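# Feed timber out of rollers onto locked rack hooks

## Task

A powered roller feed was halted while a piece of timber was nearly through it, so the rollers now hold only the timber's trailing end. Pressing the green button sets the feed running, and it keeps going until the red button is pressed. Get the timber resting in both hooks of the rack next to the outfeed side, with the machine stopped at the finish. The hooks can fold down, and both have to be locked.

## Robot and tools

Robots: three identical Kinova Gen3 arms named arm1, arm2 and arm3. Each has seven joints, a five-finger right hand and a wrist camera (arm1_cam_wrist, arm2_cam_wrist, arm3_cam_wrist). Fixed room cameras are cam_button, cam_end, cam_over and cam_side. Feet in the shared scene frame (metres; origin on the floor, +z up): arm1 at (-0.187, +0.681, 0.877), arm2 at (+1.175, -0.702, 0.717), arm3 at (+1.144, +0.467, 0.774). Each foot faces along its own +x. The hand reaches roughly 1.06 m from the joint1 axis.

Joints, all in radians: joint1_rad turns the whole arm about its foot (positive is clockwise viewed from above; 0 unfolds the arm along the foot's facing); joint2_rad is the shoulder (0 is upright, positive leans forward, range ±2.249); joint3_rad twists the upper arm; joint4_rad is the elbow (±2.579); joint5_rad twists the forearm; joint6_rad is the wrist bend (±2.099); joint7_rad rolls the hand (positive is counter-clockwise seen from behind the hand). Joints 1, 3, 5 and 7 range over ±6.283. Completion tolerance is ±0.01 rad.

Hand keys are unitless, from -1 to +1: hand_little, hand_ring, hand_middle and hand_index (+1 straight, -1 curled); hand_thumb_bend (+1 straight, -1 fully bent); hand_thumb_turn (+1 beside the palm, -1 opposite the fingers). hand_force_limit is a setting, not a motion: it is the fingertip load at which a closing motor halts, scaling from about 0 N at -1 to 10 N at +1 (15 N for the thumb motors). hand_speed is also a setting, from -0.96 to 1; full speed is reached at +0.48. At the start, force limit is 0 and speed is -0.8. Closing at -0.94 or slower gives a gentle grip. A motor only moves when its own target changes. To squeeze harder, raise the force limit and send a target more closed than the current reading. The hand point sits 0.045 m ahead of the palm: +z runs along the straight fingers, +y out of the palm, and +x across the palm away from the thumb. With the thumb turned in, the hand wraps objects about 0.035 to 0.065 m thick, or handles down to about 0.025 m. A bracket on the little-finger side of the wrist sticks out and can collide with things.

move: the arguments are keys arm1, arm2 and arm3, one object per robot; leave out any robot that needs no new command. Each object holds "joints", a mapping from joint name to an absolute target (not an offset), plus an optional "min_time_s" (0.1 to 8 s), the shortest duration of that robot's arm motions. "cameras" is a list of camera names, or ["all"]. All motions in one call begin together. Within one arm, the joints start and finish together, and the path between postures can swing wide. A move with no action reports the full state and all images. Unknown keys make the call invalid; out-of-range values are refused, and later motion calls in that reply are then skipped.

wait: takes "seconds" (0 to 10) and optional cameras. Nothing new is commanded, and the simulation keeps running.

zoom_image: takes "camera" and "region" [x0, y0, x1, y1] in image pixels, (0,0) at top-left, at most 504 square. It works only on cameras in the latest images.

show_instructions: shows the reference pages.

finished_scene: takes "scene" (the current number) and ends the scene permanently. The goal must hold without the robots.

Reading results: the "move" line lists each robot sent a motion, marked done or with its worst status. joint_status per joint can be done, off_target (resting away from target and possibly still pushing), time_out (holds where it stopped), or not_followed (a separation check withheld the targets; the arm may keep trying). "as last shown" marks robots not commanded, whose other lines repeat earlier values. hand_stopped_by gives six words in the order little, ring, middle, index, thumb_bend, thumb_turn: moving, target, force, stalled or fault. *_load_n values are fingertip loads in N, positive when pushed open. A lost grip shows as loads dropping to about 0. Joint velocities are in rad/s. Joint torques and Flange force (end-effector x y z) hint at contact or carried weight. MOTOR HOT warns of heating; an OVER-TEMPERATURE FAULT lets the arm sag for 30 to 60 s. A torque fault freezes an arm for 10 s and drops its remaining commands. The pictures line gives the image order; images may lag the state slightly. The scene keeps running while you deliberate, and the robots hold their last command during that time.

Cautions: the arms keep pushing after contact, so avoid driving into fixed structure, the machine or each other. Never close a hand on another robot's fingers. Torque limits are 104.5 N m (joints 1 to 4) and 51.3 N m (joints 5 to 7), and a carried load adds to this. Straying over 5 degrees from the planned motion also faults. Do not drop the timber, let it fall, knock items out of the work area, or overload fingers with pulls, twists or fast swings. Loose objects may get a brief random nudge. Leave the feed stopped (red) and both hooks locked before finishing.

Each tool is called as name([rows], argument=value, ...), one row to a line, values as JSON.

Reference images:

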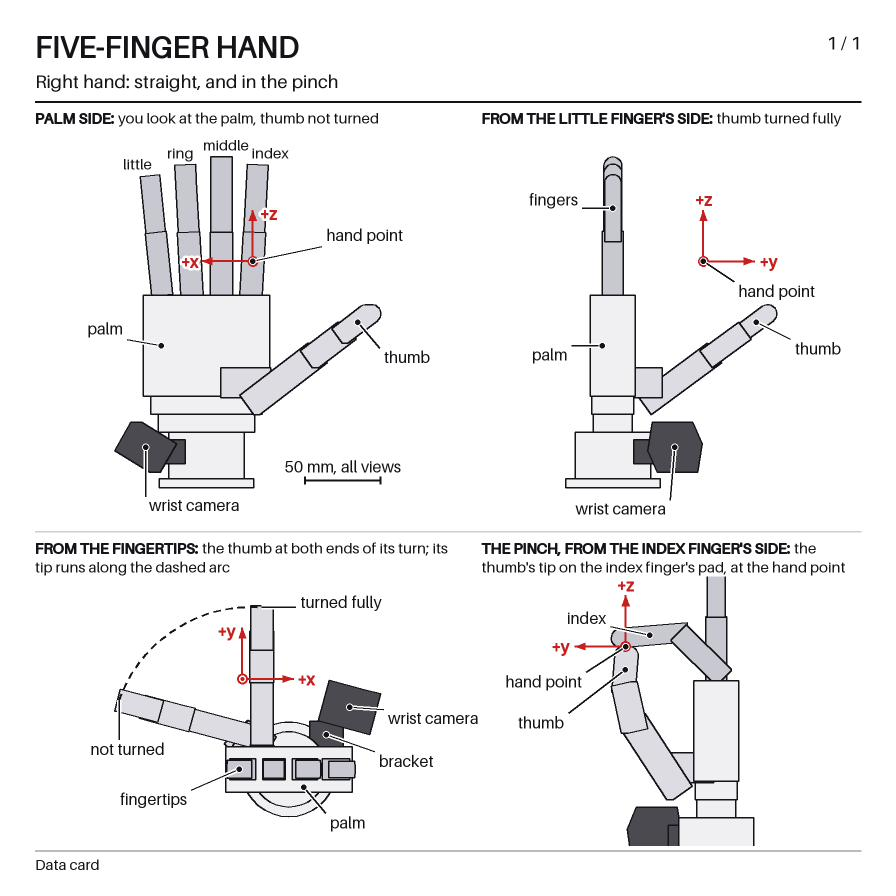

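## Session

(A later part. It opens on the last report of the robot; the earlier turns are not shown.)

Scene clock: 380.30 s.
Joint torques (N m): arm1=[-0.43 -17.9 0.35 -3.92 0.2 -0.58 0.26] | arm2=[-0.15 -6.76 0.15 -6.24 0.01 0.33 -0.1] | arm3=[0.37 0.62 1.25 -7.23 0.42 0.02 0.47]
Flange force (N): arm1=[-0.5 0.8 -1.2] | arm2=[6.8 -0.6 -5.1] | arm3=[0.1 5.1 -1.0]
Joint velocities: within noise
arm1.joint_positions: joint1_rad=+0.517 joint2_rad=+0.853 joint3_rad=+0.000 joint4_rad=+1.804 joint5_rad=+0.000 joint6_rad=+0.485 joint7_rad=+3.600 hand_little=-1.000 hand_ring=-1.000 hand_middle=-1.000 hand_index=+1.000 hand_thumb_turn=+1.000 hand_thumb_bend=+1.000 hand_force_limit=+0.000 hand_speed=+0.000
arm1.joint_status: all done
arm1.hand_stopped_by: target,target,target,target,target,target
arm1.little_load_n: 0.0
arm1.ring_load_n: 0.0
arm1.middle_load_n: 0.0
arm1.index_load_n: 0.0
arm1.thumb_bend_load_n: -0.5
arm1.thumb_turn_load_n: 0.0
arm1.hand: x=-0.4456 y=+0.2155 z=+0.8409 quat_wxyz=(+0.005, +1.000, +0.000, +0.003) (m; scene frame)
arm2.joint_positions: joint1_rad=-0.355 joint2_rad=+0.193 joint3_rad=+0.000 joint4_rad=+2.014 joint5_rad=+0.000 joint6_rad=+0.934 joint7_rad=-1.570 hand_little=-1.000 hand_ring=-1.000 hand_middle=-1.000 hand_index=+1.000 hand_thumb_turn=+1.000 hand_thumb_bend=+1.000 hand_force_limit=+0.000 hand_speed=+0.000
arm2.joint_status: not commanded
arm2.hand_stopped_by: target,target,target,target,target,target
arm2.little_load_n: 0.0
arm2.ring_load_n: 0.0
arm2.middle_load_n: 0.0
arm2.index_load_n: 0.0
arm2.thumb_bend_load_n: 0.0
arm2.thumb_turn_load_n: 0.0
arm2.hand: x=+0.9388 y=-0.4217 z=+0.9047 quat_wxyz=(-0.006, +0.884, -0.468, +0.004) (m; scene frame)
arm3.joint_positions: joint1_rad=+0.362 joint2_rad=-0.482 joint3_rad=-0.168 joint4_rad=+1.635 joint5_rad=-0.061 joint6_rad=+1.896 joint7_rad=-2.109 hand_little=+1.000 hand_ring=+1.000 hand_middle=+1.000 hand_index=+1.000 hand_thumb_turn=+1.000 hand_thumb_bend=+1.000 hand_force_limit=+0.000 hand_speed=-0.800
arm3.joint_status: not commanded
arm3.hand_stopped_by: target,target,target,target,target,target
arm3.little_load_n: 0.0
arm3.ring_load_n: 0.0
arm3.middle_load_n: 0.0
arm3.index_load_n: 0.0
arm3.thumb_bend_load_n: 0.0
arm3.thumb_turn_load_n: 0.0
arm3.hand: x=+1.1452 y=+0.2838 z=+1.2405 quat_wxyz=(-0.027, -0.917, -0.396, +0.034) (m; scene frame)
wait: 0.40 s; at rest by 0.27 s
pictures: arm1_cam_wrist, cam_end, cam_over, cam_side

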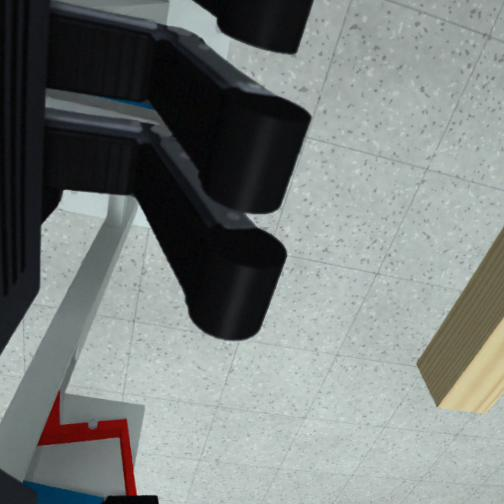

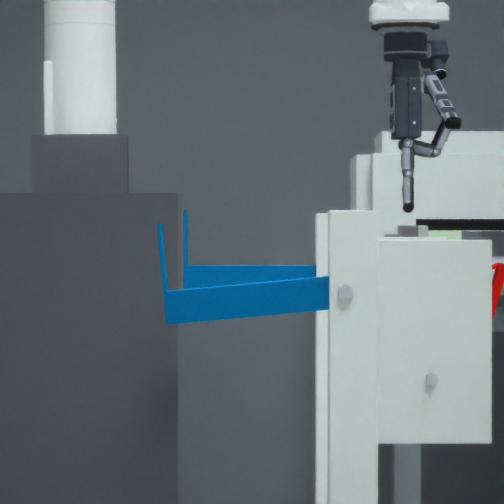

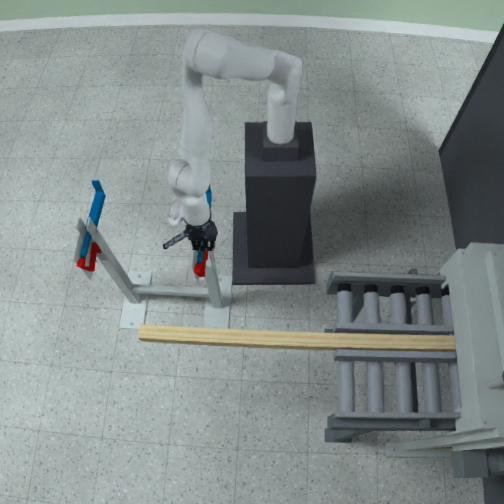

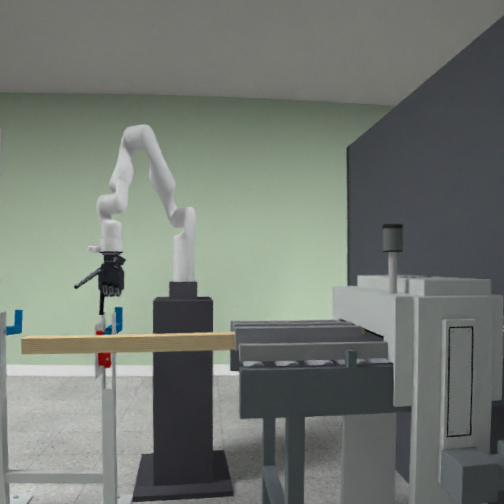

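move(arm1={"joints": {"joint1_rad": 0.4948, "joint2_rad": 0.9765, "joint4_rad": 1.8044, "joint6_rad": 0.3607, "joint7_rad": 3.578}, "min_time_s": 2})

wait(seconds=0.4, cameras=["arm1_cam_wrist", "cam_side", "cam_end", "cam_over"])

zoom_image(camera="cam_side", region=[70, 290, 140, 360])

zoom_image(camera="cam_end", region=[304, 150, 504, 350])

zoom_image(camera="cam_over", region=[170, 210, 240, 280])

Scene clock: 387.00 s.
Joint torques (N m): arm1=[-0.46 -18.41 0.39 -3.03 0.21 -0.58 0.29] | arm2=[-0.16 -6.78 0.16 -6.24 0.04 0.35 -0.1] | arm3=[0.44 0.57 1.23 -7.3 0.43 0.03 0.44]
Flange force (N): arm1=[-0.5 0.9 -1.1] | arm2=[6.8 -0.6 -5.0] | arm3=[0.0 4.9 -0.7]
move: arm1 done
Joint velocities: within noise
arm1.joint_positions: joint1_rad=+0.495 joint2_rad=+0.976 joint3_rad=+0.000 joint4_rad=+1.804 joint5_rad=+0.000 joint6_rad=+0.361 joint7_rad=+3.578 hand_little=-1.000 hand_ring=-1.000 hand_middle=-1.000 hand_index=+1.000 hand_thumb_turn=+1.000 hand_thumb_bend=+1.000 hand_force_limit=+0.000 hand_speed=+0.000
arm1.joint_status: all done
arm1.hand_stopped_by: target,target,target,target,target,target
arm1.little_load_n: 0.5
arm1.ring_load_n: 0.0
arm1.middle_load_n: 0.5
arm1.index_load_n: 0.0
arm1.thumb_bend_load_n: 0.0
arm1.thumb_turn_load_n: 0.0
arm1.hand: x=-0.4347 y=+0.2136 z=+0.7839 quat_wxyz=(+0.005, +1.000, +0.000, +0.003) (m; scene frame)
arm2, arm3: as last shown
pictures: none

Scene clock: 387.40 s.
Joint torques (N m): arm1=[-0.46 -18.45 0.3 -3.01 0.19 -0.59 0.2] | arm2=[-0.1 -6.75 0.2 -6.21 0.02 0.33 -0.12] | arm3=[0.35 0.6 1.21 -7.24 0.42 0.03 0.47]
Flange force (N): arm1=[-0.7 0.9 -1.0] | arm2=[6.8 -0.5 -5.2] | arm3=[0.0 5.0 -1.0]
Joint velocities: within noise
arm1.joint_positions: joint1_rad=+0.495 joint2_rad=+0.976 joint3_rad=+0.000 joint4_rad=+1.804 joint5_rad=+0.000 joint6_rad=+0.361 joint7_rad=+3.578 hand_little=-1.000 hand_ring=-1.000 hand_middle=-1.000 hand_index=+1.000 hand_thumb_turn=+1.000 hand_thumb_bend=+1.000 hand_force_limit=+0.000 hand_speed=+0.000
arm1.joint_status: all done
arm1.hand_stopped_by: target,target,target,target,target,target
arm1.little_load_n: 0.0
arm1.ring_load_n: 0.0
arm1.middle_load_n: 0.0
arm1.index_load_n: 0.0
arm1.thumb_bend_load_n: 0.0
arm1.thumb_turn_load_n: 0.0
arm1.hand: x=-0.4347 y=+0.2136 z=+0.7839 quat_wxyz=(+0.005, +1.000, +0.000, +0.003) (m; scene frame)
arm2.joint_positions: joint1_rad=-0.355 joint2_rad=+0.193 joint3_rad=+0.000 joint4_rad=+2.014 joint5_rad=+0.000 joint6_rad=+0.934 joint7_rad=-1.570 hand_little=-1.000 hand_ring=-1.000 hand_middle=-1.000 hand_index=+1.000 hand_thumb_turn=+1.000 hand_thumb_bend=+1.000 hand_force_limit=+0.000 hand_speed=+0.000
arm2.joint_status: not commanded
arm2.hand_stopped_by: target,target,target,target,target,target
arm2.little_load_n: 0.0
arm2.ring_load_n: 0.0
arm2.middle_load_n: 0.5
arm2.index_load_n: 0.0
arm2.thumb_bend_load_n: 0.0
arm2.thumb_turn_load_n: 0.0
arm2.hand: x=+0.9388 y=-0.4217 z=+0.9047 quat_wxyz=(-0.006, +0.884, -0.468, +0.004) (m; scene frame)
arm3.joint_positions: joint1_rad=+0.362 joint2_rad=-0.482 joint3_rad=-0.168 joint4_rad=+1.635 joint5_rad=-0.061 joint6_rad=+1.896 joint7_rad=-2.109 hand_little=+1.000 hand_ring=+1.000 hand_middle=+1.000 hand_index=+1.000 hand_thumb_turn=+1.000 hand_thumb_bend=+1.000 hand_force_limit=+0.000 hand_speed=-0.800
arm3.joint_status: not commanded
arm3.hand_stopped_by: target,target,target,target,target,target
arm3.little_load_n: 0.0
arm3.ring_load_n: 0.0
arm3.middle_load_n: 0.0
arm3.index_load_n: 0.0
arm3.thumb_bend_load_n: 0.0
arm3.thumb_turn_load_n: 0.0
arm3.hand: x=+1.1452 y=+0.2838 z=+1.2405 quat_wxyz=(-0.027, -0.917, -0.396, +0.034) (m; scene frame)
wait: 0.40 s; at rest by 0.27 s
pictures: arm1_cam_wrist, cam_end, cam_over, cam_side

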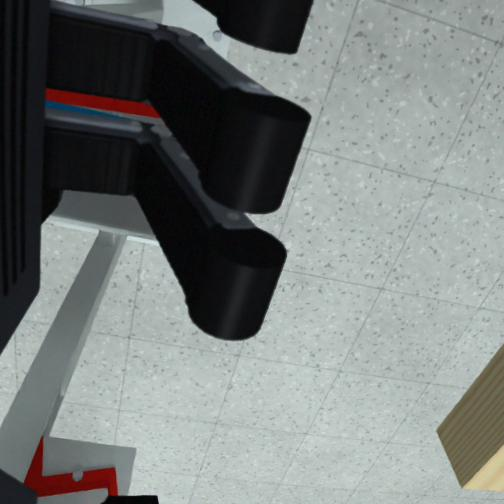

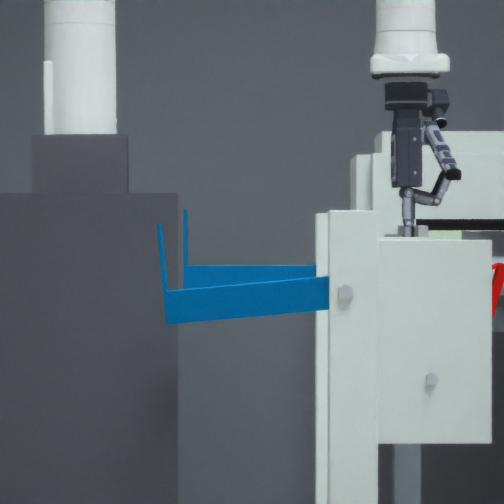

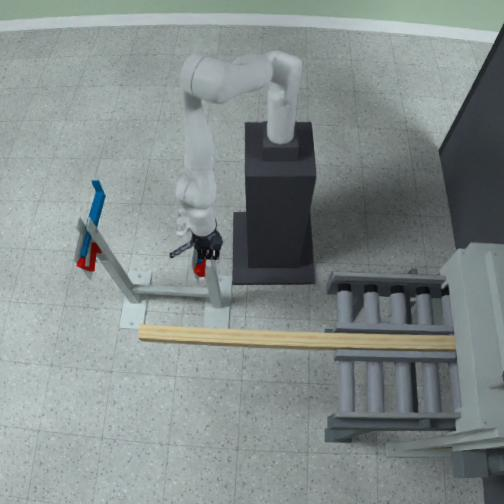

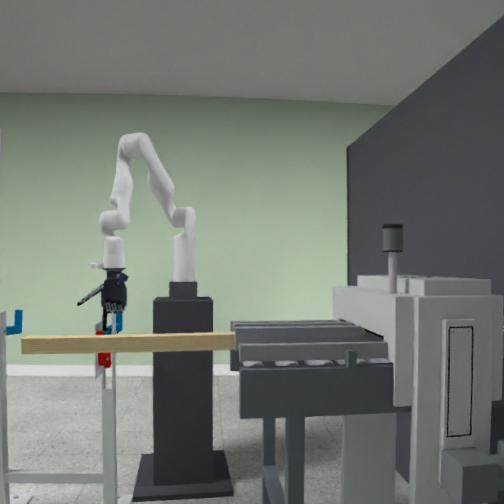

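Scaled by 7.200 from the camera's 504x504 image, which has a finer 720x720 frame.

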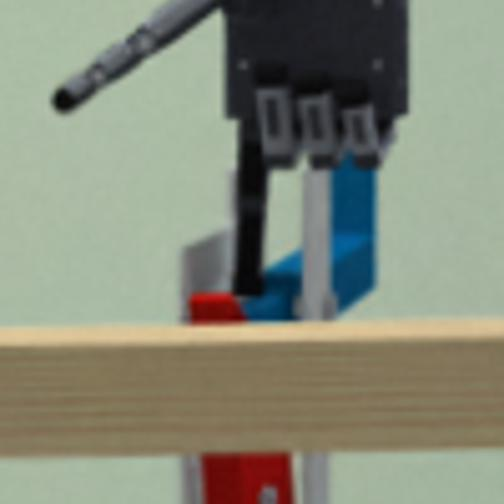

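Scaled by 2.520 from the camera's 504x504 image, which has a finer 720x720 frame.

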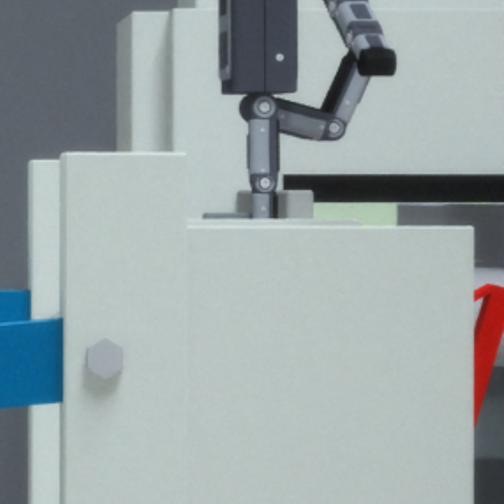

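Scaled by 7.200 from the camera's 504x504 image, which has a finer 720x720 frame.

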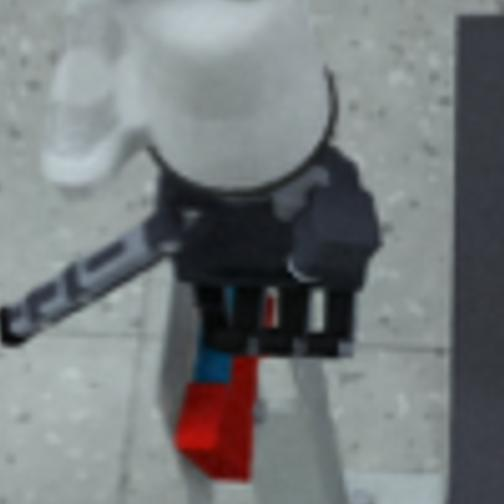

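move(arm1={"joints": {"joint2_rad": 1.0085, "joint4_rad": 1.7973, "joint6_rad": 0.3358}, "min_time_s": 1.5})

wait(seconds=0.3, cameras=["cam_side", "cam_end", "cam_over"])

zoom_image(camera="cam_side", region=[70, 290, 140, 360])

zoom_image(camera="cam_end", region=[144, 150, 344, 350])

zoom_image(camera="cam_over", region=[170, 210, 240, 280])

Scene clock: 390.50 s.
Joint torques (N m): arm1=[-0.27 -10.46 0.08 -3.14 0.21 -1.89 0.46] | arm2=[-0.14 -6.75 0.17 -6.23 0.01 0.34 -0.1] | arm3=[0.4 0.56 1.2 -7.27 0.39 0.07 0.46]
Flange force (N): arm1=[2.0 -2.3 -22.2] | arm2=[6.8 -0.5 -5.1] | arm3=[-0.2 4.9 -0.8]
move: arm1 done
Joint velocities: within noise
arm1.joint_positions: joint1_rad=+0.495 joint2_rad=+1.008 joint3_rad=+0.000 joint4_rad=+1.797 joint5_rad=+0.000 joint6_rad=+0.336 joint7_rad=+3.578 hand_little=-1.000 hand_ring=-1.000 hand_middle=-1.000 hand_index=+1.000 hand_thumb_turn=+1.000 hand_thumb_bend=+1.000 hand_force_limit=+0.000 hand_speed=+0.000
arm1.joint_status: all done
arm1.hand_stopped_by: target,target,target,target,target,target
arm1.little_load_n: 0.0
arm1.ring_load_n: 0.0
arm1.middle_load_n: 0.0
arm1.index_load_n: 0.5
arm1.thumb_bend_load_n: 0.0
arm1.thumb_turn_load_n: 0.5
arm1.hand: x=-0.4346 y=+0.2135 z=+0.7700 quat_wxyz=(+0.005, +1.000, +0.000, +0.003) (m; scene frame)
arm2, arm3: as last shown
arm2.little_load_n: 0.5
arm2.middle_load_n: 0.0
arm3.middle_load_n: -0.5
pictures: none

Scene clock: 390.80 s.
Joint torques (N m): arm1=[-0.32 -10.47 0.01 -3.19 0.19 -1.95 0.37] | arm2=[-0.11 -6.77 0.17 -6.2 0.02 0.36 -0.13] | arm3=[0.37 0.54 1.25 -7.23 0.42 0.03 0.47]
Flange force (N): arm1=[1.8 -2.4 -22.3] | arm2=[6.7 -0.6 -5.1] | arm3=[-0.1 5.2 -1.0]
Joint velocities: within noise
arm1.joint_positions: joint1_rad=+0.495 joint2_rad=+1.008 joint3_rad=+0.000 joint4_rad=+1.797 joint5_rad=+0.000 joint6_rad=+0.336 joint7_rad=+3.578 hand_little=-1.000 hand_ring=-1.000 hand_middle=-1.000 hand_index=+1.000 hand_thumb_turn=+1.000 hand_thumb_bend=+1.000 hand_force_limit=+0.000 hand_speed=+0.000
arm1.joint_status: all done
arm1.hand_stopped_by: target,target,target,target,target,target
arm1.little_load_n: 0.0
arm1.ring_load_n: 0.5
arm1.middle_load_n: 0.5
arm1.index_load_n: 0.5
arm1.thumb_bend_load_n: 0.0
arm1.thumb_turn_load_n: 0.0
arm1.hand: x=-0.4346 y=+0.2135 z=+0.7700 quat_wxyz=(+0.005, +1.000, +0.000, +0.003) (m; scene frame)
arm2.joint_positions: joint1_rad=-0.355 joint2_rad=+0.193 joint3_rad=+0.000 joint4_rad=+2.014 joint5_rad=+0.000 joint6_rad=+0.934 joint7_rad=-1.570 hand_little=-1.000 hand_ring=-1.000 hand_middle=-1.000 hand_index=+1.000 hand_thumb_turn=+1.000 hand_thumb_bend=+1.000 hand_force_limit=+0.000 hand_speed=+0.000
arm2.joint_status: not commanded
arm2.hand_stopped_by: target,target,target,target,target,target
arm2.little_load_n: 0.0
arm2.ring_load_n: 0.0
arm2.middle_load_n: 0.0
arm2.index_load_n: 0.0
arm2.thumb_bend_load_n: 0.0
arm2.thumb_turn_load_n: 0.0
arm2.hand: x=+0.9388 y=-0.4217 z=+0.9047 quat_wxyz=(-0.006, +0.884, -0.468, +0.004) (m; scene frame)
arm3.joint_positions: joint1_rad=+0.362 joint2_rad=-0.482 joint3_rad=-0.168 joint4_rad=+1.635 joint5_rad=-0.061 joint6_rad=+1.896 joint7_rad=-2.109 hand_little=+1.000 hand_ring=+1.000 hand_middle=+1.000 hand_index=+1.000 hand_thumb_turn=+1.000 hand_thumb_bend=+1.000 hand_force_limit=+0.000 hand_speed=-0.800
arm3.joint_status: not commanded
arm3.hand_stopped_by: target,target,target,target,target,target
arm3.little_load_n: 0.0
arm3.ring_load_n: 0.0
arm3.middle_load_n: -0.5
arm3.index_load_n: 0.0
arm3.thumb_bend_load_n: 0.0
arm3.thumb_turn_load_n: 0.0
arm3.hand: x=+1.1452 y=+0.2838 z=+1.2405 quat_wxyz=(-0.027, -0.917, -0.396, +0.034) (m; scene frame)
wait: 0.30 s; at rest by 0.27 s
pictures: cam_end, cam_over, cam_side

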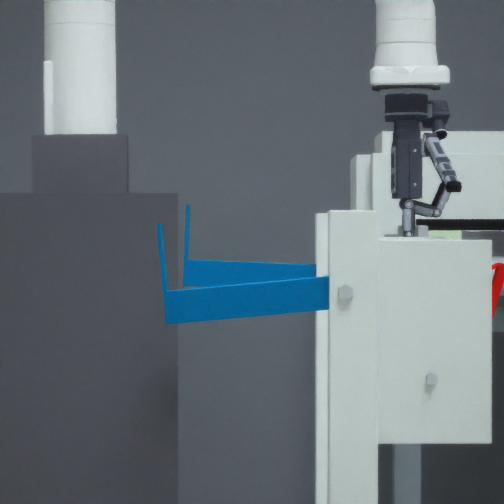

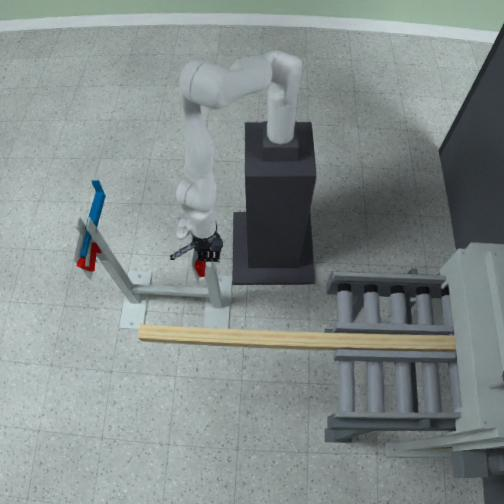

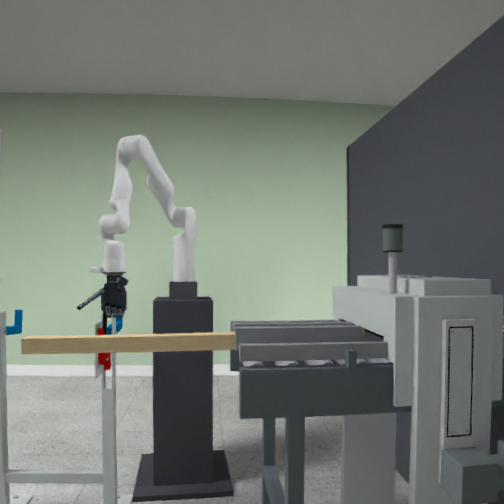

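Scaled by 7.200 from the camera's 504x504 image, which has a finer 720x720 frame.

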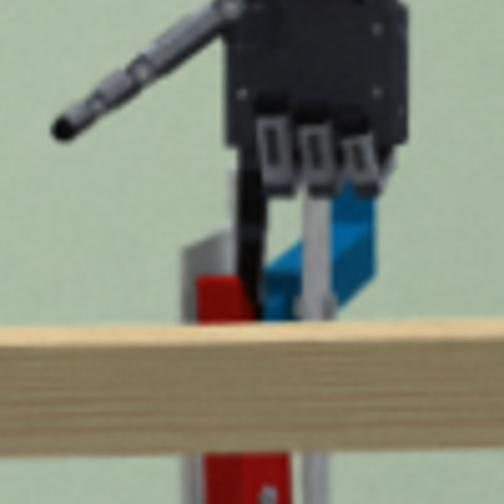

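Scaled by 2.520 from the camera's 504x504 image, which has a finer 720x720 frame.

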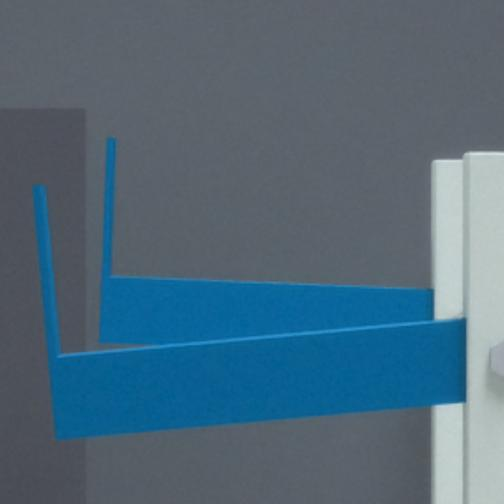

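Scaled by 7.200 from the camera's 504x504 image, which has a finer 720x720 frame.

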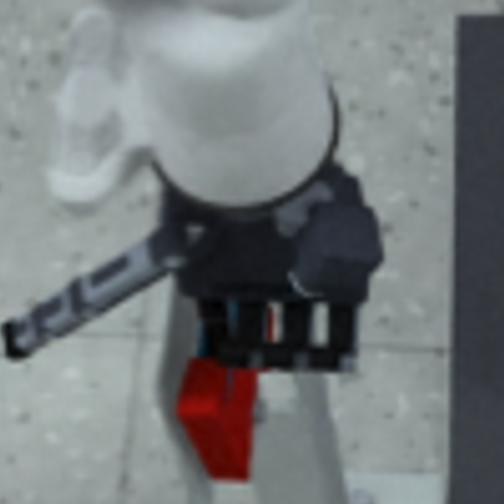

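move(arm1={"joints": {"joint2_rad": 0.9765, "joint4_rad": 1.8044, "joint6_rad": 0.3607}, "min_time_s": 1.0})

move(arm1={"joints": {"joint2_rad": 0.8432, "joint4_rad": 1.8037, "joint6_rad": 0.4947}, "min_time_s": 1.5})

wait(seconds=0.3, cameras=["cam_side", "cam_end", "cam_over"])

zoom_image(camera="cam_side", region=[70, 290, 140, 360])

zoom_image(camera="cam_end", region=[144, 150, 344, 350])

zoom_image(camera="cam_over", region=[170, 210, 240, 280])

Scene clock: 393.60 s.
Joint torques (N m): arm1=[-0.64 -18.46 0.21 -3.23 0.17 -0.76 0.37] | arm2=[-0.15 -6.79 0.19 -6.25 0.04 0.35 -0.12] | arm3=[0.4 0.55 1.22 -7.24 0.41 0.06 0.44]
Flange force (N): arm1=[-0.7 0.6 -1.4] | arm2=[6.8 -0.6 -5.0] | arm3=[-0.2 5.0 -0.9]
move: arm1 done
Joint velocities: within noise
arm1.joint_positions: joint1_rad=+0.495 joint2_rad=+0.977 joint3_rad=+0.000 joint4_rad=+1.804 joint5_rad=+0.000 joint6_rad=+0.361 joint7_rad=+3.578 hand_little=-1.000 hand_ring=-1.000 hand_middle=-1.000 hand_index=+1.000 hand_thumb_turn=+1.000 hand_thumb_bend=+1.000 hand_force_limit=+0.000 hand_speed=+0.000
arm1.joint_status: all done
arm1.hand_stopped_by: target,target,target,target,target,target
arm1.little_load_n: 0.5
arm1.ring_load_n: 0.0
arm1.middle_load_n: 0.0
arm1.index_load_n: 0.0
arm1.thumb_bend_load_n: -0.5
arm1.thumb_turn_load_n: 0.0
arm1.hand: x=-0.4347 y=+0.2137 z=+0.7839 quat_wxyz=(+0.005, +1.000, +0.000, +0.003) (m; scene frame)
arm2, arm3: as last shown
arm3.middle_load_n: 0.0
pictures: none

Scene clock: 395.40 s.
Joint torques (N m): arm1=[-0.53 -17.78 0.32 -3.96 0.18 -0.58 0.33] | arm2=[-0.16 -6.77 0.17 -6.23 0.04 0.36 -0.1] | arm3=[0.39 0.65 1.25 -7.26 0.38 0.04 0.47]
Flange force (N): arm1=[-0.6 0.8 -1.3] | arm2=[6.8 -0.6 -5.0] | arm3=[0.1 5.0 -0.8]
move: arm1 done
Joint velocities: within noise
arm1.joint_positions: joint1_rad=+0.495 joint2_rad=+0.843 joint3_rad=+0.000 joint4_rad=+1.804 joint5_rad=+0.000 joint6_rad=+0.495 joint7_rad=+3.578 hand_little=-1.000 hand_ring=-1.000 hand_middle=-1.000 hand_index=+1.000 hand_thumb_turn=+1.000 hand_thumb_bend=+1.000 hand_force_limit=+0.000 hand_speed=+0.000
arm1.joint_status: all done
arm1.hand_stopped_by: target,target,target,target,target,target
arm1.little_load_n: 0.0
arm1.ring_load_n: 0.0
arm1.middle_load_n: 0.0
arm1.index_load_n: 0.0
arm1.thumb_bend_load_n: -0.5
arm1.thumb_turn_load_n: 0.0
arm1.hand: x=-0.4367 y=+0.2107 z=+0.8457 quat_wxyz=(+0.005, +1.000, +0.000, +0.003) (m; scene frame)
arm2, arm3: as last shown
arm2.index_load_n: 0.5
pictures: none

Scene clock: 395.70 s.
Joint torques (N m): arm1=[-0.42 -17.76 0.36 -3.99 0.21 -0.58 0.29] | arm2=[-0.13 -6.74 0.19 -6.22 0.03 0.34 -0.12] | arm3=[0.44 0.59 1.23 -7.27 0.42 0.02 0.49]
Flange force (N): arm1=[-0.4 0.8 -1.4] | arm2=[6.8 -0.6 -5.2] | arm3=[0.0 5.0 -0.9]
Joint velocities: within noise
arm1.joint_positions: joint1_rad=+0.495 joint2_rad=+0.843 joint3_rad=+0.000 joint4_rad=+1.804 joint5_rad=+0.000 joint6_rad=+0.495 joint7_rad=+3.578 hand_little=-1.000 hand_ring=-1.000 hand_middle=-1.000 hand_index=+1.000 hand_thumb_turn=+1.000 hand_thumb_bend=+1.000 hand_force_limit=+0.000 hand_speed=+0.000
arm1.joint_status: all done
arm1.hand_stopped_by: target,target,target,target,target,target
arm1.little_load_n: 0.0
arm1.ring_load_n: 0.0
arm1.middle_load_n: 0.0
arm1.index_load_n: 0.0
arm1.thumb_bend_load_n: -0.5
arm1.thumb_turn_load_n: 0.0
arm1.hand: x=-0.4367 y=+0.2107 z=+0.8457 quat_wxyz=(+0.005, +1.000, +0.000, +0.003) (m; scene frame)
arm2.joint_positions: joint1_rad=-0.355 joint2_rad=+0.193 joint3_rad=+0.000 joint4_rad=+2.014 joint5_rad=+0.000 joint6_rad=+0.934 joint7_rad=-1.570 hand_little=-1.000 hand_ring=-1.000 hand_middle=-1.000 hand_index=+1.000 hand_thumb_turn=+1.000 hand_thumb_bend=+1.000 hand_force_limit=+0.000 hand_speed=+0.000
arm2.joint_status: not commanded
arm2.hand_stopped_by: target,target,target,target,target,target
arm2.little_load_n: 0.0
arm2.ring_load_n: 0.0
arm2.middle_load_n: 0.0
arm2.index_load_n: 0.0
arm2.thumb_bend_load_n: 0.0
arm2.thumb_turn_load_n: 0.0
arm2.hand: x=+0.9388 y=-0.4217 z=+0.9047 quat_wxyz=(-0.006, +0.884, -0.468, +0.004) (m; scene frame)
arm3.joint_positions: joint1_rad=+0.362 joint2_rad=-0.482 joint3_rad=-0.168 joint4_rad=+1.635 joint5_rad=-0.061 joint6_rad=+1.896 joint7_rad=-2.109 hand_little=+1.000 hand_ring=+1.000 hand_middle=+1.000 hand_index=+1.000 hand_thumb_turn=+1.000 hand_thumb_bend=+1.000 hand_force_limit=+0.000 hand_speed=-0.800
arm3.joint_status: not commanded
arm3.hand_stopped_by: target,target,target,target,target,target
arm3.little_load_n: 0.0
arm3.ring_load_n: 0.0
arm3.middle_load_n: 0.0
arm3.index_load_n: 0.0
arm3.thumb_bend_load_n: 0.0
arm3.thumb_turn_load_n: 0.0
arm3.hand: x=+1.1452 y=+0.2838 z=+1.2405 quat_wxyz=(-0.027, -0.917, -0.396, +0.034) (m; scene frame)
wait: 0.30 s; at rest by 0.27 s
pictures: cam_end, cam_over, cam_side

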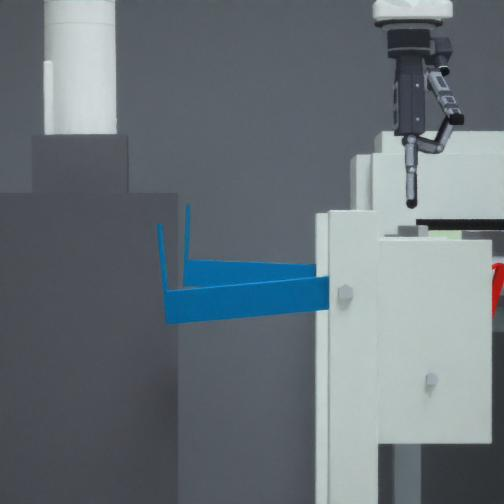

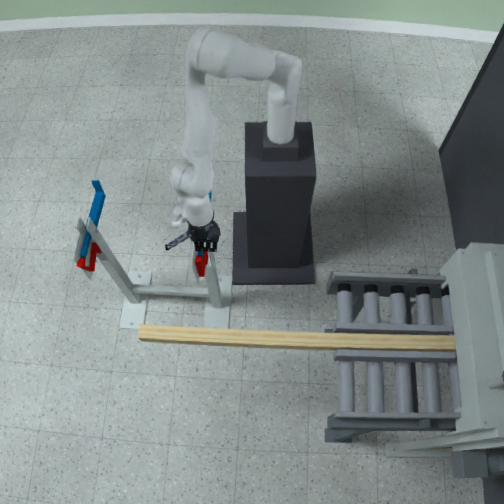

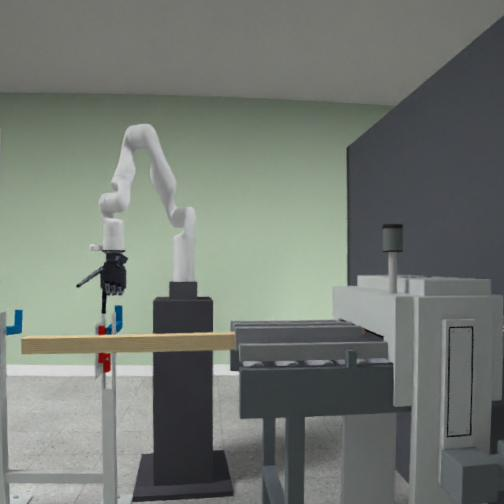

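Scaled by 7.200 from the camera's 504x504 image, which has a finer 720x720 frame.

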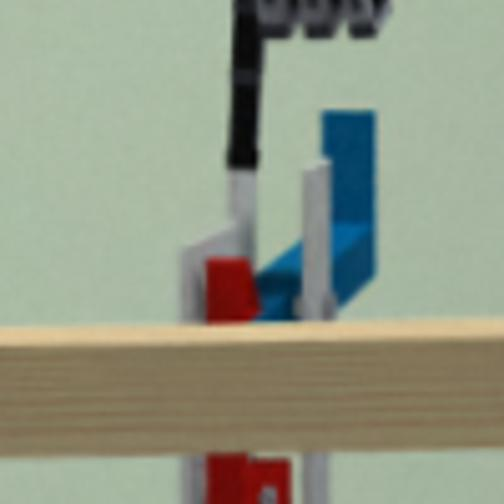

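Scaled by 2.520 from the camera's 504x504 image, which has a finer 720x720 frame.

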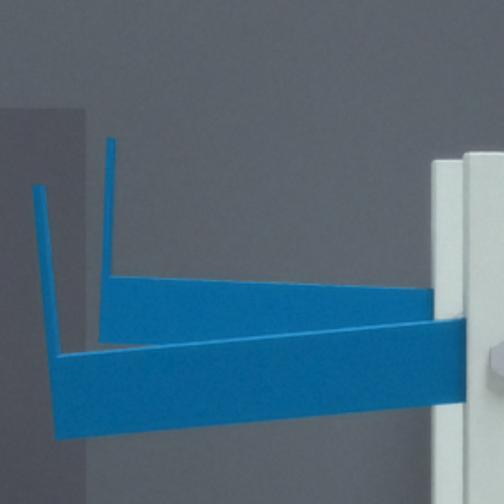

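Scaled by 7.200 from the camera's 504x504 image, which has a finer 720x720 frame.

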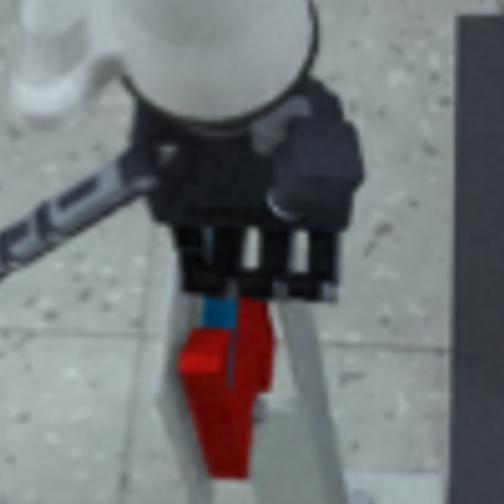

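move(arm1={"joints": {"joint1_rad": 1.0463, "joint2_rad": 1.1351, "joint4_rad": 1.0196, "joint6_rad": 0.7369, "joint7_rad": 4.713}, "min_time_s": 4})

wait(seconds=0.4, cameras=["arm1_cam_wrist", "cam_side", "cam_end", "cam_over"])

zoom_image(camera="cam_over", region=[40, 200, 120, 280])

zoom_image(camera="cam_end", region=[304, 100, 504, 300])

Scene clock: 405.93 s.
Joint torques (N m): arm1=[-0.62 -24.47 0.32 -7.35 0.13 -1.17 0.29] | arm2=[-0.14 -6.71 0.14 -6.24 0.02 0.36 -0.12] | arm3=[0.38 0.6 1.28 -7.29 0.4 0 0.46]
Flange force (N): arm1=[-1.9 -0.2 -0.2] | arm2=[7.0 -0.6 -5.1] | arm3=[0.1 5.1 -0.9]
move: arm1 done
Joint velocities: within noise
arm1.joint_positions: joint1_rad=+1.046 joint2_rad=+1.135 joint3_rad=+0.000 joint4_rad=+1.020 joint5_rad=+0.000 joint6_rad=+0.737 joint7_rad=+4.713 hand_little=-1.000 hand_ring=-1.000 hand_middle=-1.000 hand_index=+1.000 hand_thumb_turn=+1.000 hand_thumb_bend=+1.000 hand_force_limit=+0.000 hand_speed=+0.000
arm1.joint_status: all done
arm1.hand_stopped_by: target,target,target,target,target,target
arm1.little_load_n: 0.5
arm1.ring_load_n: 0.0
arm1.middle_load_n: 0.0
arm1.index_load_n: 0.0
arm1.thumb_bend_load_n: 0.0
arm1.thumb_turn_load_n: 0.0
arm1.hand: x=-0.7970 y=+0.2366 z=+0.8619 quat_wxyz=(+0.041, +0.951, +0.284, -0.118) (m; scene frame)
arm2, arm3: as last shown
pictures: none

Scene clock: 406.33 s.
Joint torques (N m): arm1=[-0.59 -24.43 0.31 -7.31 0.16 -1.23 0.3] | arm2=[-0.15 -6.76 0.13 -6.22 0.02 0.35 -0.11] | arm3=[0.43 0.63 1.18 -7.3 0.41 0.01 0.45]
Flange force (N): arm1=[-2.3 -0.1 -0.3] | arm2=[6.8 -0.6 -5.1] | arm3=[0.0 4.7 -0.7]
Joint velocities: within noise
arm1.joint_positions: joint1_rad=+1.046 joint2_rad=+1.135 joint3_rad=+0.000 joint4_rad=+1.020 joint5_rad=+0.000 joint6_rad=+0.737 joint7_rad=+4.713 hand_little=-1.000 hand_ring=-1.000 hand_middle=-1.000 hand_index=+1.000 hand_thumb_turn=+1.000 hand_thumb_bend=+1.000 hand_force_limit=+0.000 hand_speed=+0.000
arm1.joint_status: all done
arm1.hand_stopped_by: target,target,target,target,target,target
arm1.little_load_n: 0.0
arm1.ring_load_n: 0.0
arm1.middle_load_n: 0.0
arm1.index_load_n: 0.0
arm1.thumb_bend_load_n: 0.0
arm1.thumb_turn_load_n: 0.0
arm1.hand: x=-0.7970 y=+0.2366 z=+0.8619 quat_wxyz=(+0.041, +0.951, +0.284, -0.118) (m; scene frame)
arm2.joint_positions: joint1_rad=-0.355 joint2_rad=+0.193 joint3_rad=+0.000 joint4_rad=+2.014 joint5_rad=+0.000 joint6_rad=+0.934 joint7_rad=-1.570 hand_little=-1.000 hand_ring=-1.000 hand_middle=-1.000 hand_index=+1.000 hand_thumb_turn=+1.000 hand_thumb_bend=+1.000 hand_force_limit=+0.000 hand_speed=+0.000
arm2.joint_status: not commanded
arm2.hand_stopped_by: target,target,target,target,target,target
arm2.little_load_n: 0.0
arm2.ring_load_n: 0.0
arm2.middle_load_n: 0.0
arm2.index_load_n: 0.0
arm2.thumb_bend_load_n: 0.0
arm2.thumb_turn_load_n: 0.0
arm2.hand: x=+0.9388 y=-0.4217 z=+0.9047 quat_wxyz=(-0.006, +0.884, -0.468, +0.004) (m; scene frame)
arm3.joint_positions: joint1_rad=+0.362 joint2_rad=-0.482 joint3_rad=-0.168 joint4_rad=+1.635 joint5_rad=-0.061 joint6_rad=+1.896 joint7_rad=-2.109 hand_little=+1.000 hand_ring=+1.000 hand_middle=+1.000 hand_index=+1.000 hand_thumb_turn=+1.000 hand_thumb_bend=+1.000 hand_force_limit=+0.000 hand_speed=-0.800
arm3.joint_status: not commanded
arm3.hand_stopped_by: target,target,target,target,target,target
arm3.little_load_n: 0.0
arm3.ring_load_n: 0.0
arm3.middle_load_n: 0.0
arm3.index_load_n: 0.0
arm3.thumb_bend_load_n: 0.0
arm3.thumb_turn_load_n: 0.0
arm3.hand: x=+1.1452 y=+0.2838 z=+1.2405 quat_wxyz=(-0.027, -0.917, -0.396, +0.034) (m; scene frame)
wait: 0.40 s; at rest by 0.27 s
pictures: arm1_cam_wrist, cam_end, cam_over, cam_side

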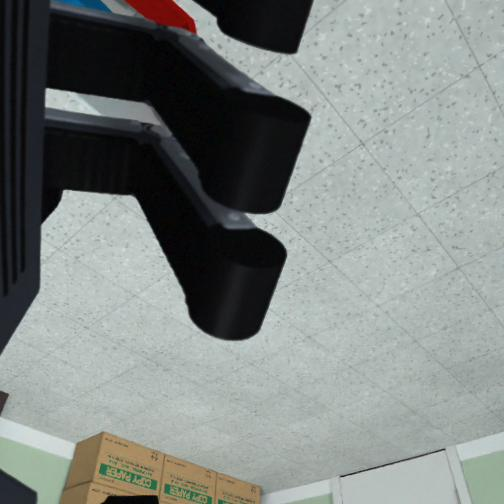

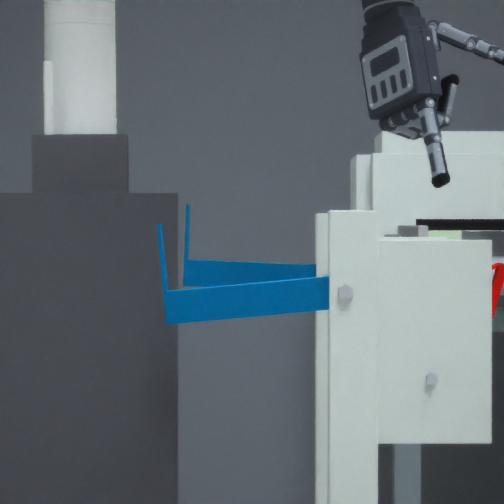

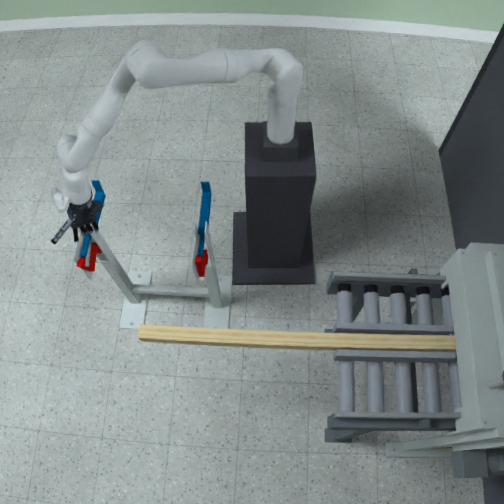

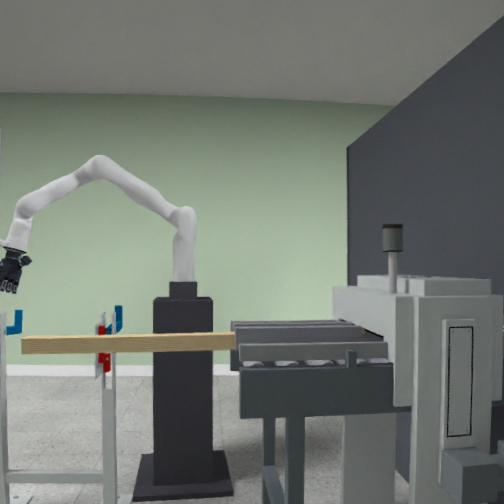

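Scaled by 6.300 from the camera's 504x504 image, which has a finer 720x720 frame.

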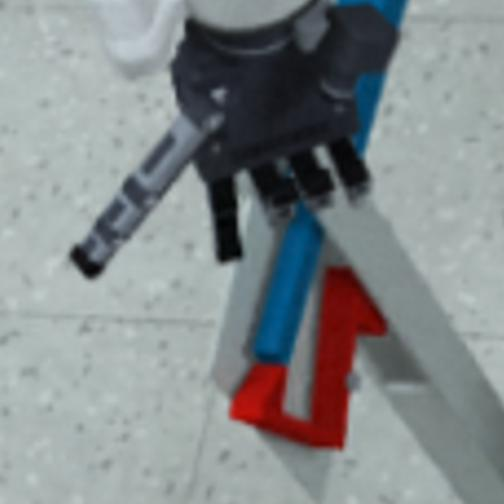

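Scaled by 2.520 from the camera's 504x504 image, which has a finer 720x720 frame.

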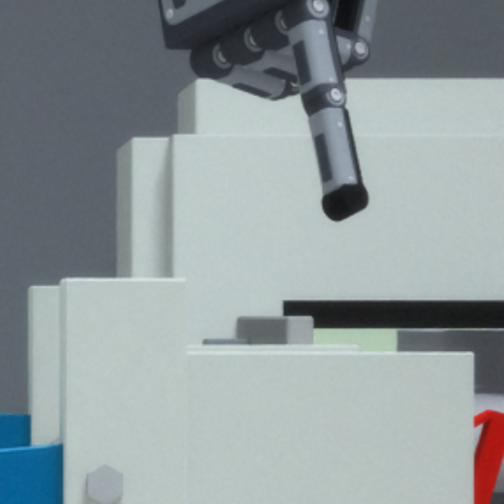

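move(arm1={"joints": {"joint1_rad": 1.0425, "joint2_rad": 1.2084, "joint4_rad": 1.0401, "joint6_rad": 0.6431}, "min_time_s": 1.5})

wait(seconds=0.4, cameras=["arm1_cam_wrist", "cam_side", "cam_end", "cam_over"])

zoom_image(camera="cam_over", region=[50, 210, 120, 280])

zoom_image(camera="arm1_cam_wrist", region=[0, 0, 250, 200])

Scene clock: 410.37 s.
Joint torques (N m): arm1=[-0.59 -24.59 0.31 -6.95 0.14 -1.21 0.25] | arm2=[-0.11 -6.78 0.16 -6.22 0.02 0.36 -0.1] | arm3=[0.4 0.59 1.23 -7.22 0.4 0.01 0.44]
Flange force (N): arm1=[-1.9 -0.2 -0.1] | arm2=[6.8 -0.5 -5.0] | arm3=[-0.1 4.9 -1.1]
move: arm1 done
Joint velocities: within noise
arm1.joint_positions: joint1_rad=+1.043 joint2_rad=+1.208 joint3_rad=+0.000 joint4_rad=+1.040 joint5_rad=+0.000 joint6_rad=+0.643 joint7_rad=+4.713 hand_little=-1.000 hand_ring=-1.000 hand_middle=-1.000 hand_index=+1.000 hand_thumb_turn=+1.000 hand_thumb_bend=+1.000 hand_force_limit=+0.000 hand_speed=+0.000
arm1.joint_status: all done
arm1.hand_stopped_by: target,target,target,target,target,target
arm1.little_load_n: 0.0
arm1.ring_load_n: 0.0
arm1.middle_load_n: 0.0
arm1.index_load_n: 0.0
arm1.thumb_bend_load_n: 0.0
arm1.thumb_turn_load_n: 0.0
arm1.hand: x=-0.7905 y=+0.2368 z=+0.8097 quat_wxyz=(+0.042, +0.950, +0.286, -0.118) (m; scene frame)
arm2, arm3: as last shown
pictures: none

Scene clock: 410.77 s.
Joint torques (N m): arm1=[-0.59 -24.6 0.32 -6.88 0.17 -1.22 0.3] | arm2=[-0.14 -6.77 0.17 -6.23 0.02 0.36 -0.12] | arm3=[0.38 0.55 1.25 -7.33 0.42 0.03 0.45]
Flange force (N): arm1=[-2.3 -0.1 0.0] | arm2=[6.8 -0.6 -5.0] | arm3=[0.0 5.0 -0.6]
Joint velocities: within noise
arm1.joint_positions: joint1_rad=+1.043 joint2_rad=+1.208 joint3_rad=+0.000 joint4_rad=+1.040 joint5_rad=+0.000 joint6_rad=+0.643 joint7_rad=+4.713 hand_little=-1.000 hand_ring=-1.000 hand_middle=-1.000 hand_index=+1.000 hand_thumb_turn=+1.000 hand_thumb_bend=+1.000 hand_force_limit=+0.000 hand_speed=+0.000
arm1.joint_status: all done
arm1.hand_stopped_by: target,target,target,target,target,target
arm1.little_load_n: 0.0
arm1.ring_load_n: 0.0
arm1.middle_load_n: 0.0
arm1.index_load_n: 0.0
arm1.thumb_bend_load_n: 0.0
arm1.thumb_turn_load_n: 0.0
arm1.hand: x=-0.7905 y=+0.2368 z=+0.8097 quat_wxyz=(+0.042, +0.950, +0.286, -0.118) (m; scene frame)
arm2.joint_positions: joint1_rad=-0.355 joint2_rad=+0.193 joint3_rad=+0.000 joint4_rad=+2.014 joint5_rad=+0.000 joint6_rad=+0.934 joint7_rad=-1.570 hand_little=-1.000 hand_ring=-1.000 hand_middle=-1.000 hand_index=+1.000 hand_thumb_turn=+1.000 hand_thumb_bend=+1.000 hand_force_limit=+0.000 hand_speed=+0.000
arm2.joint_status: not commanded
arm2.hand_stopped_by: target,target,target,target,target,target
arm2.little_load_n: 0.0
arm2.ring_load_n: 0.0
arm2.middle_load_n: 0.0
arm2.index_load_n: 0.0
arm2.thumb_bend_load_n: 0.0
arm2.thumb_turn_load_n: 0.0
arm2.hand: x=+0.9388 y=-0.4217 z=+0.9047 quat_wxyz=(-0.006, +0.884, -0.468, +0.004) (m; scene frame)
arm3.joint_positions: joint1_rad=+0.362 joint2_rad=-0.482 joint3_rad=-0.168 joint4_rad=+1.635 joint5_rad=-0.061 joint6_rad=+1.896 joint7_rad=-2.109 hand_little=+1.000 hand_ring=+1.000 hand_middle=+1.000 hand_index=+1.000 hand_thumb_turn=+1.000 hand_thumb_bend=+1.000 hand_force_limit=+0.000 hand_speed=-0.800
arm3.joint_status: not commanded
arm3.hand_stopped_by: target,target,target,target,target,target
arm3.little_load_n: 0.0
arm3.ring_load_n: 0.0
arm3.middle_load_n: 0.0
arm3.index_load_n: 0.0
arm3.thumb_bend_load_n: 0.0
arm3.thumb_turn_load_n: 0.0
arm3.hand: x=+1.1452 y=+0.2838 z=+1.2405 quat_wxyz=(-0.027, -0.917, -0.396, +0.034) (m; scene frame)
wait: 0.40 s; at rest by 0.27 s
pictures: arm1_cam_wrist, cam_end, cam_over, cam_side

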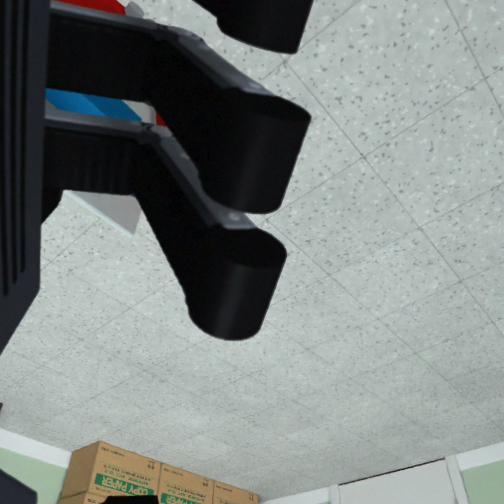

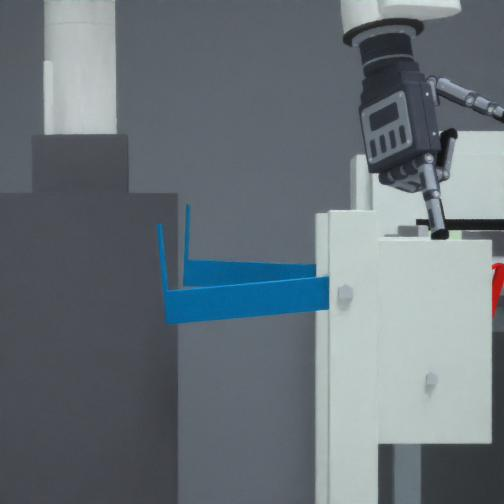

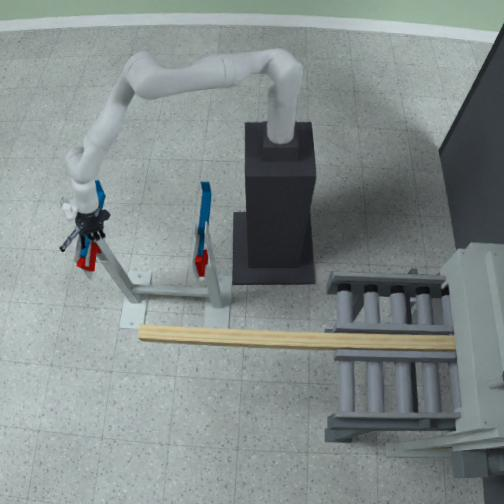

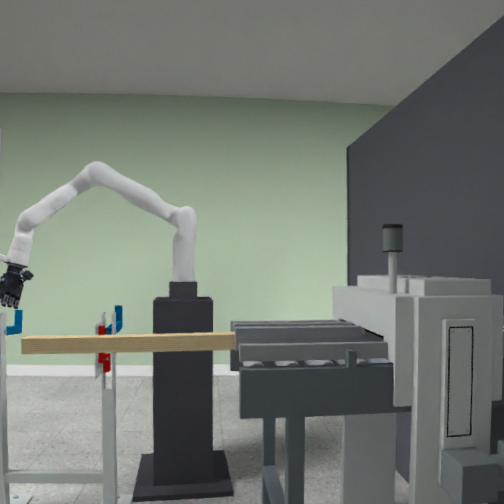

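Scaled by 7.200 from the camera's 504x504 image, which has a finer 720x720 frame.

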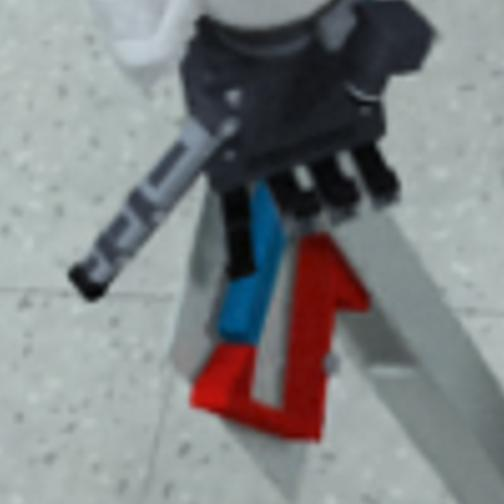

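Scaled by 2.016 from the camera's 504x504 image, which has a finer 720x720 frame.

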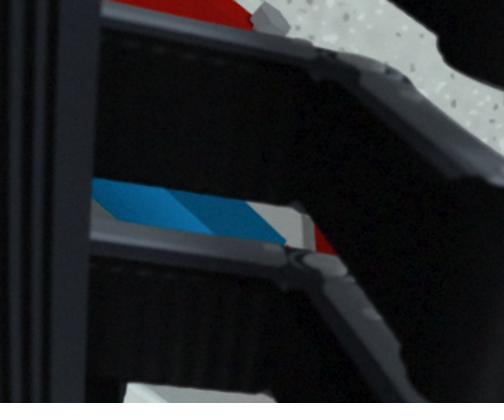

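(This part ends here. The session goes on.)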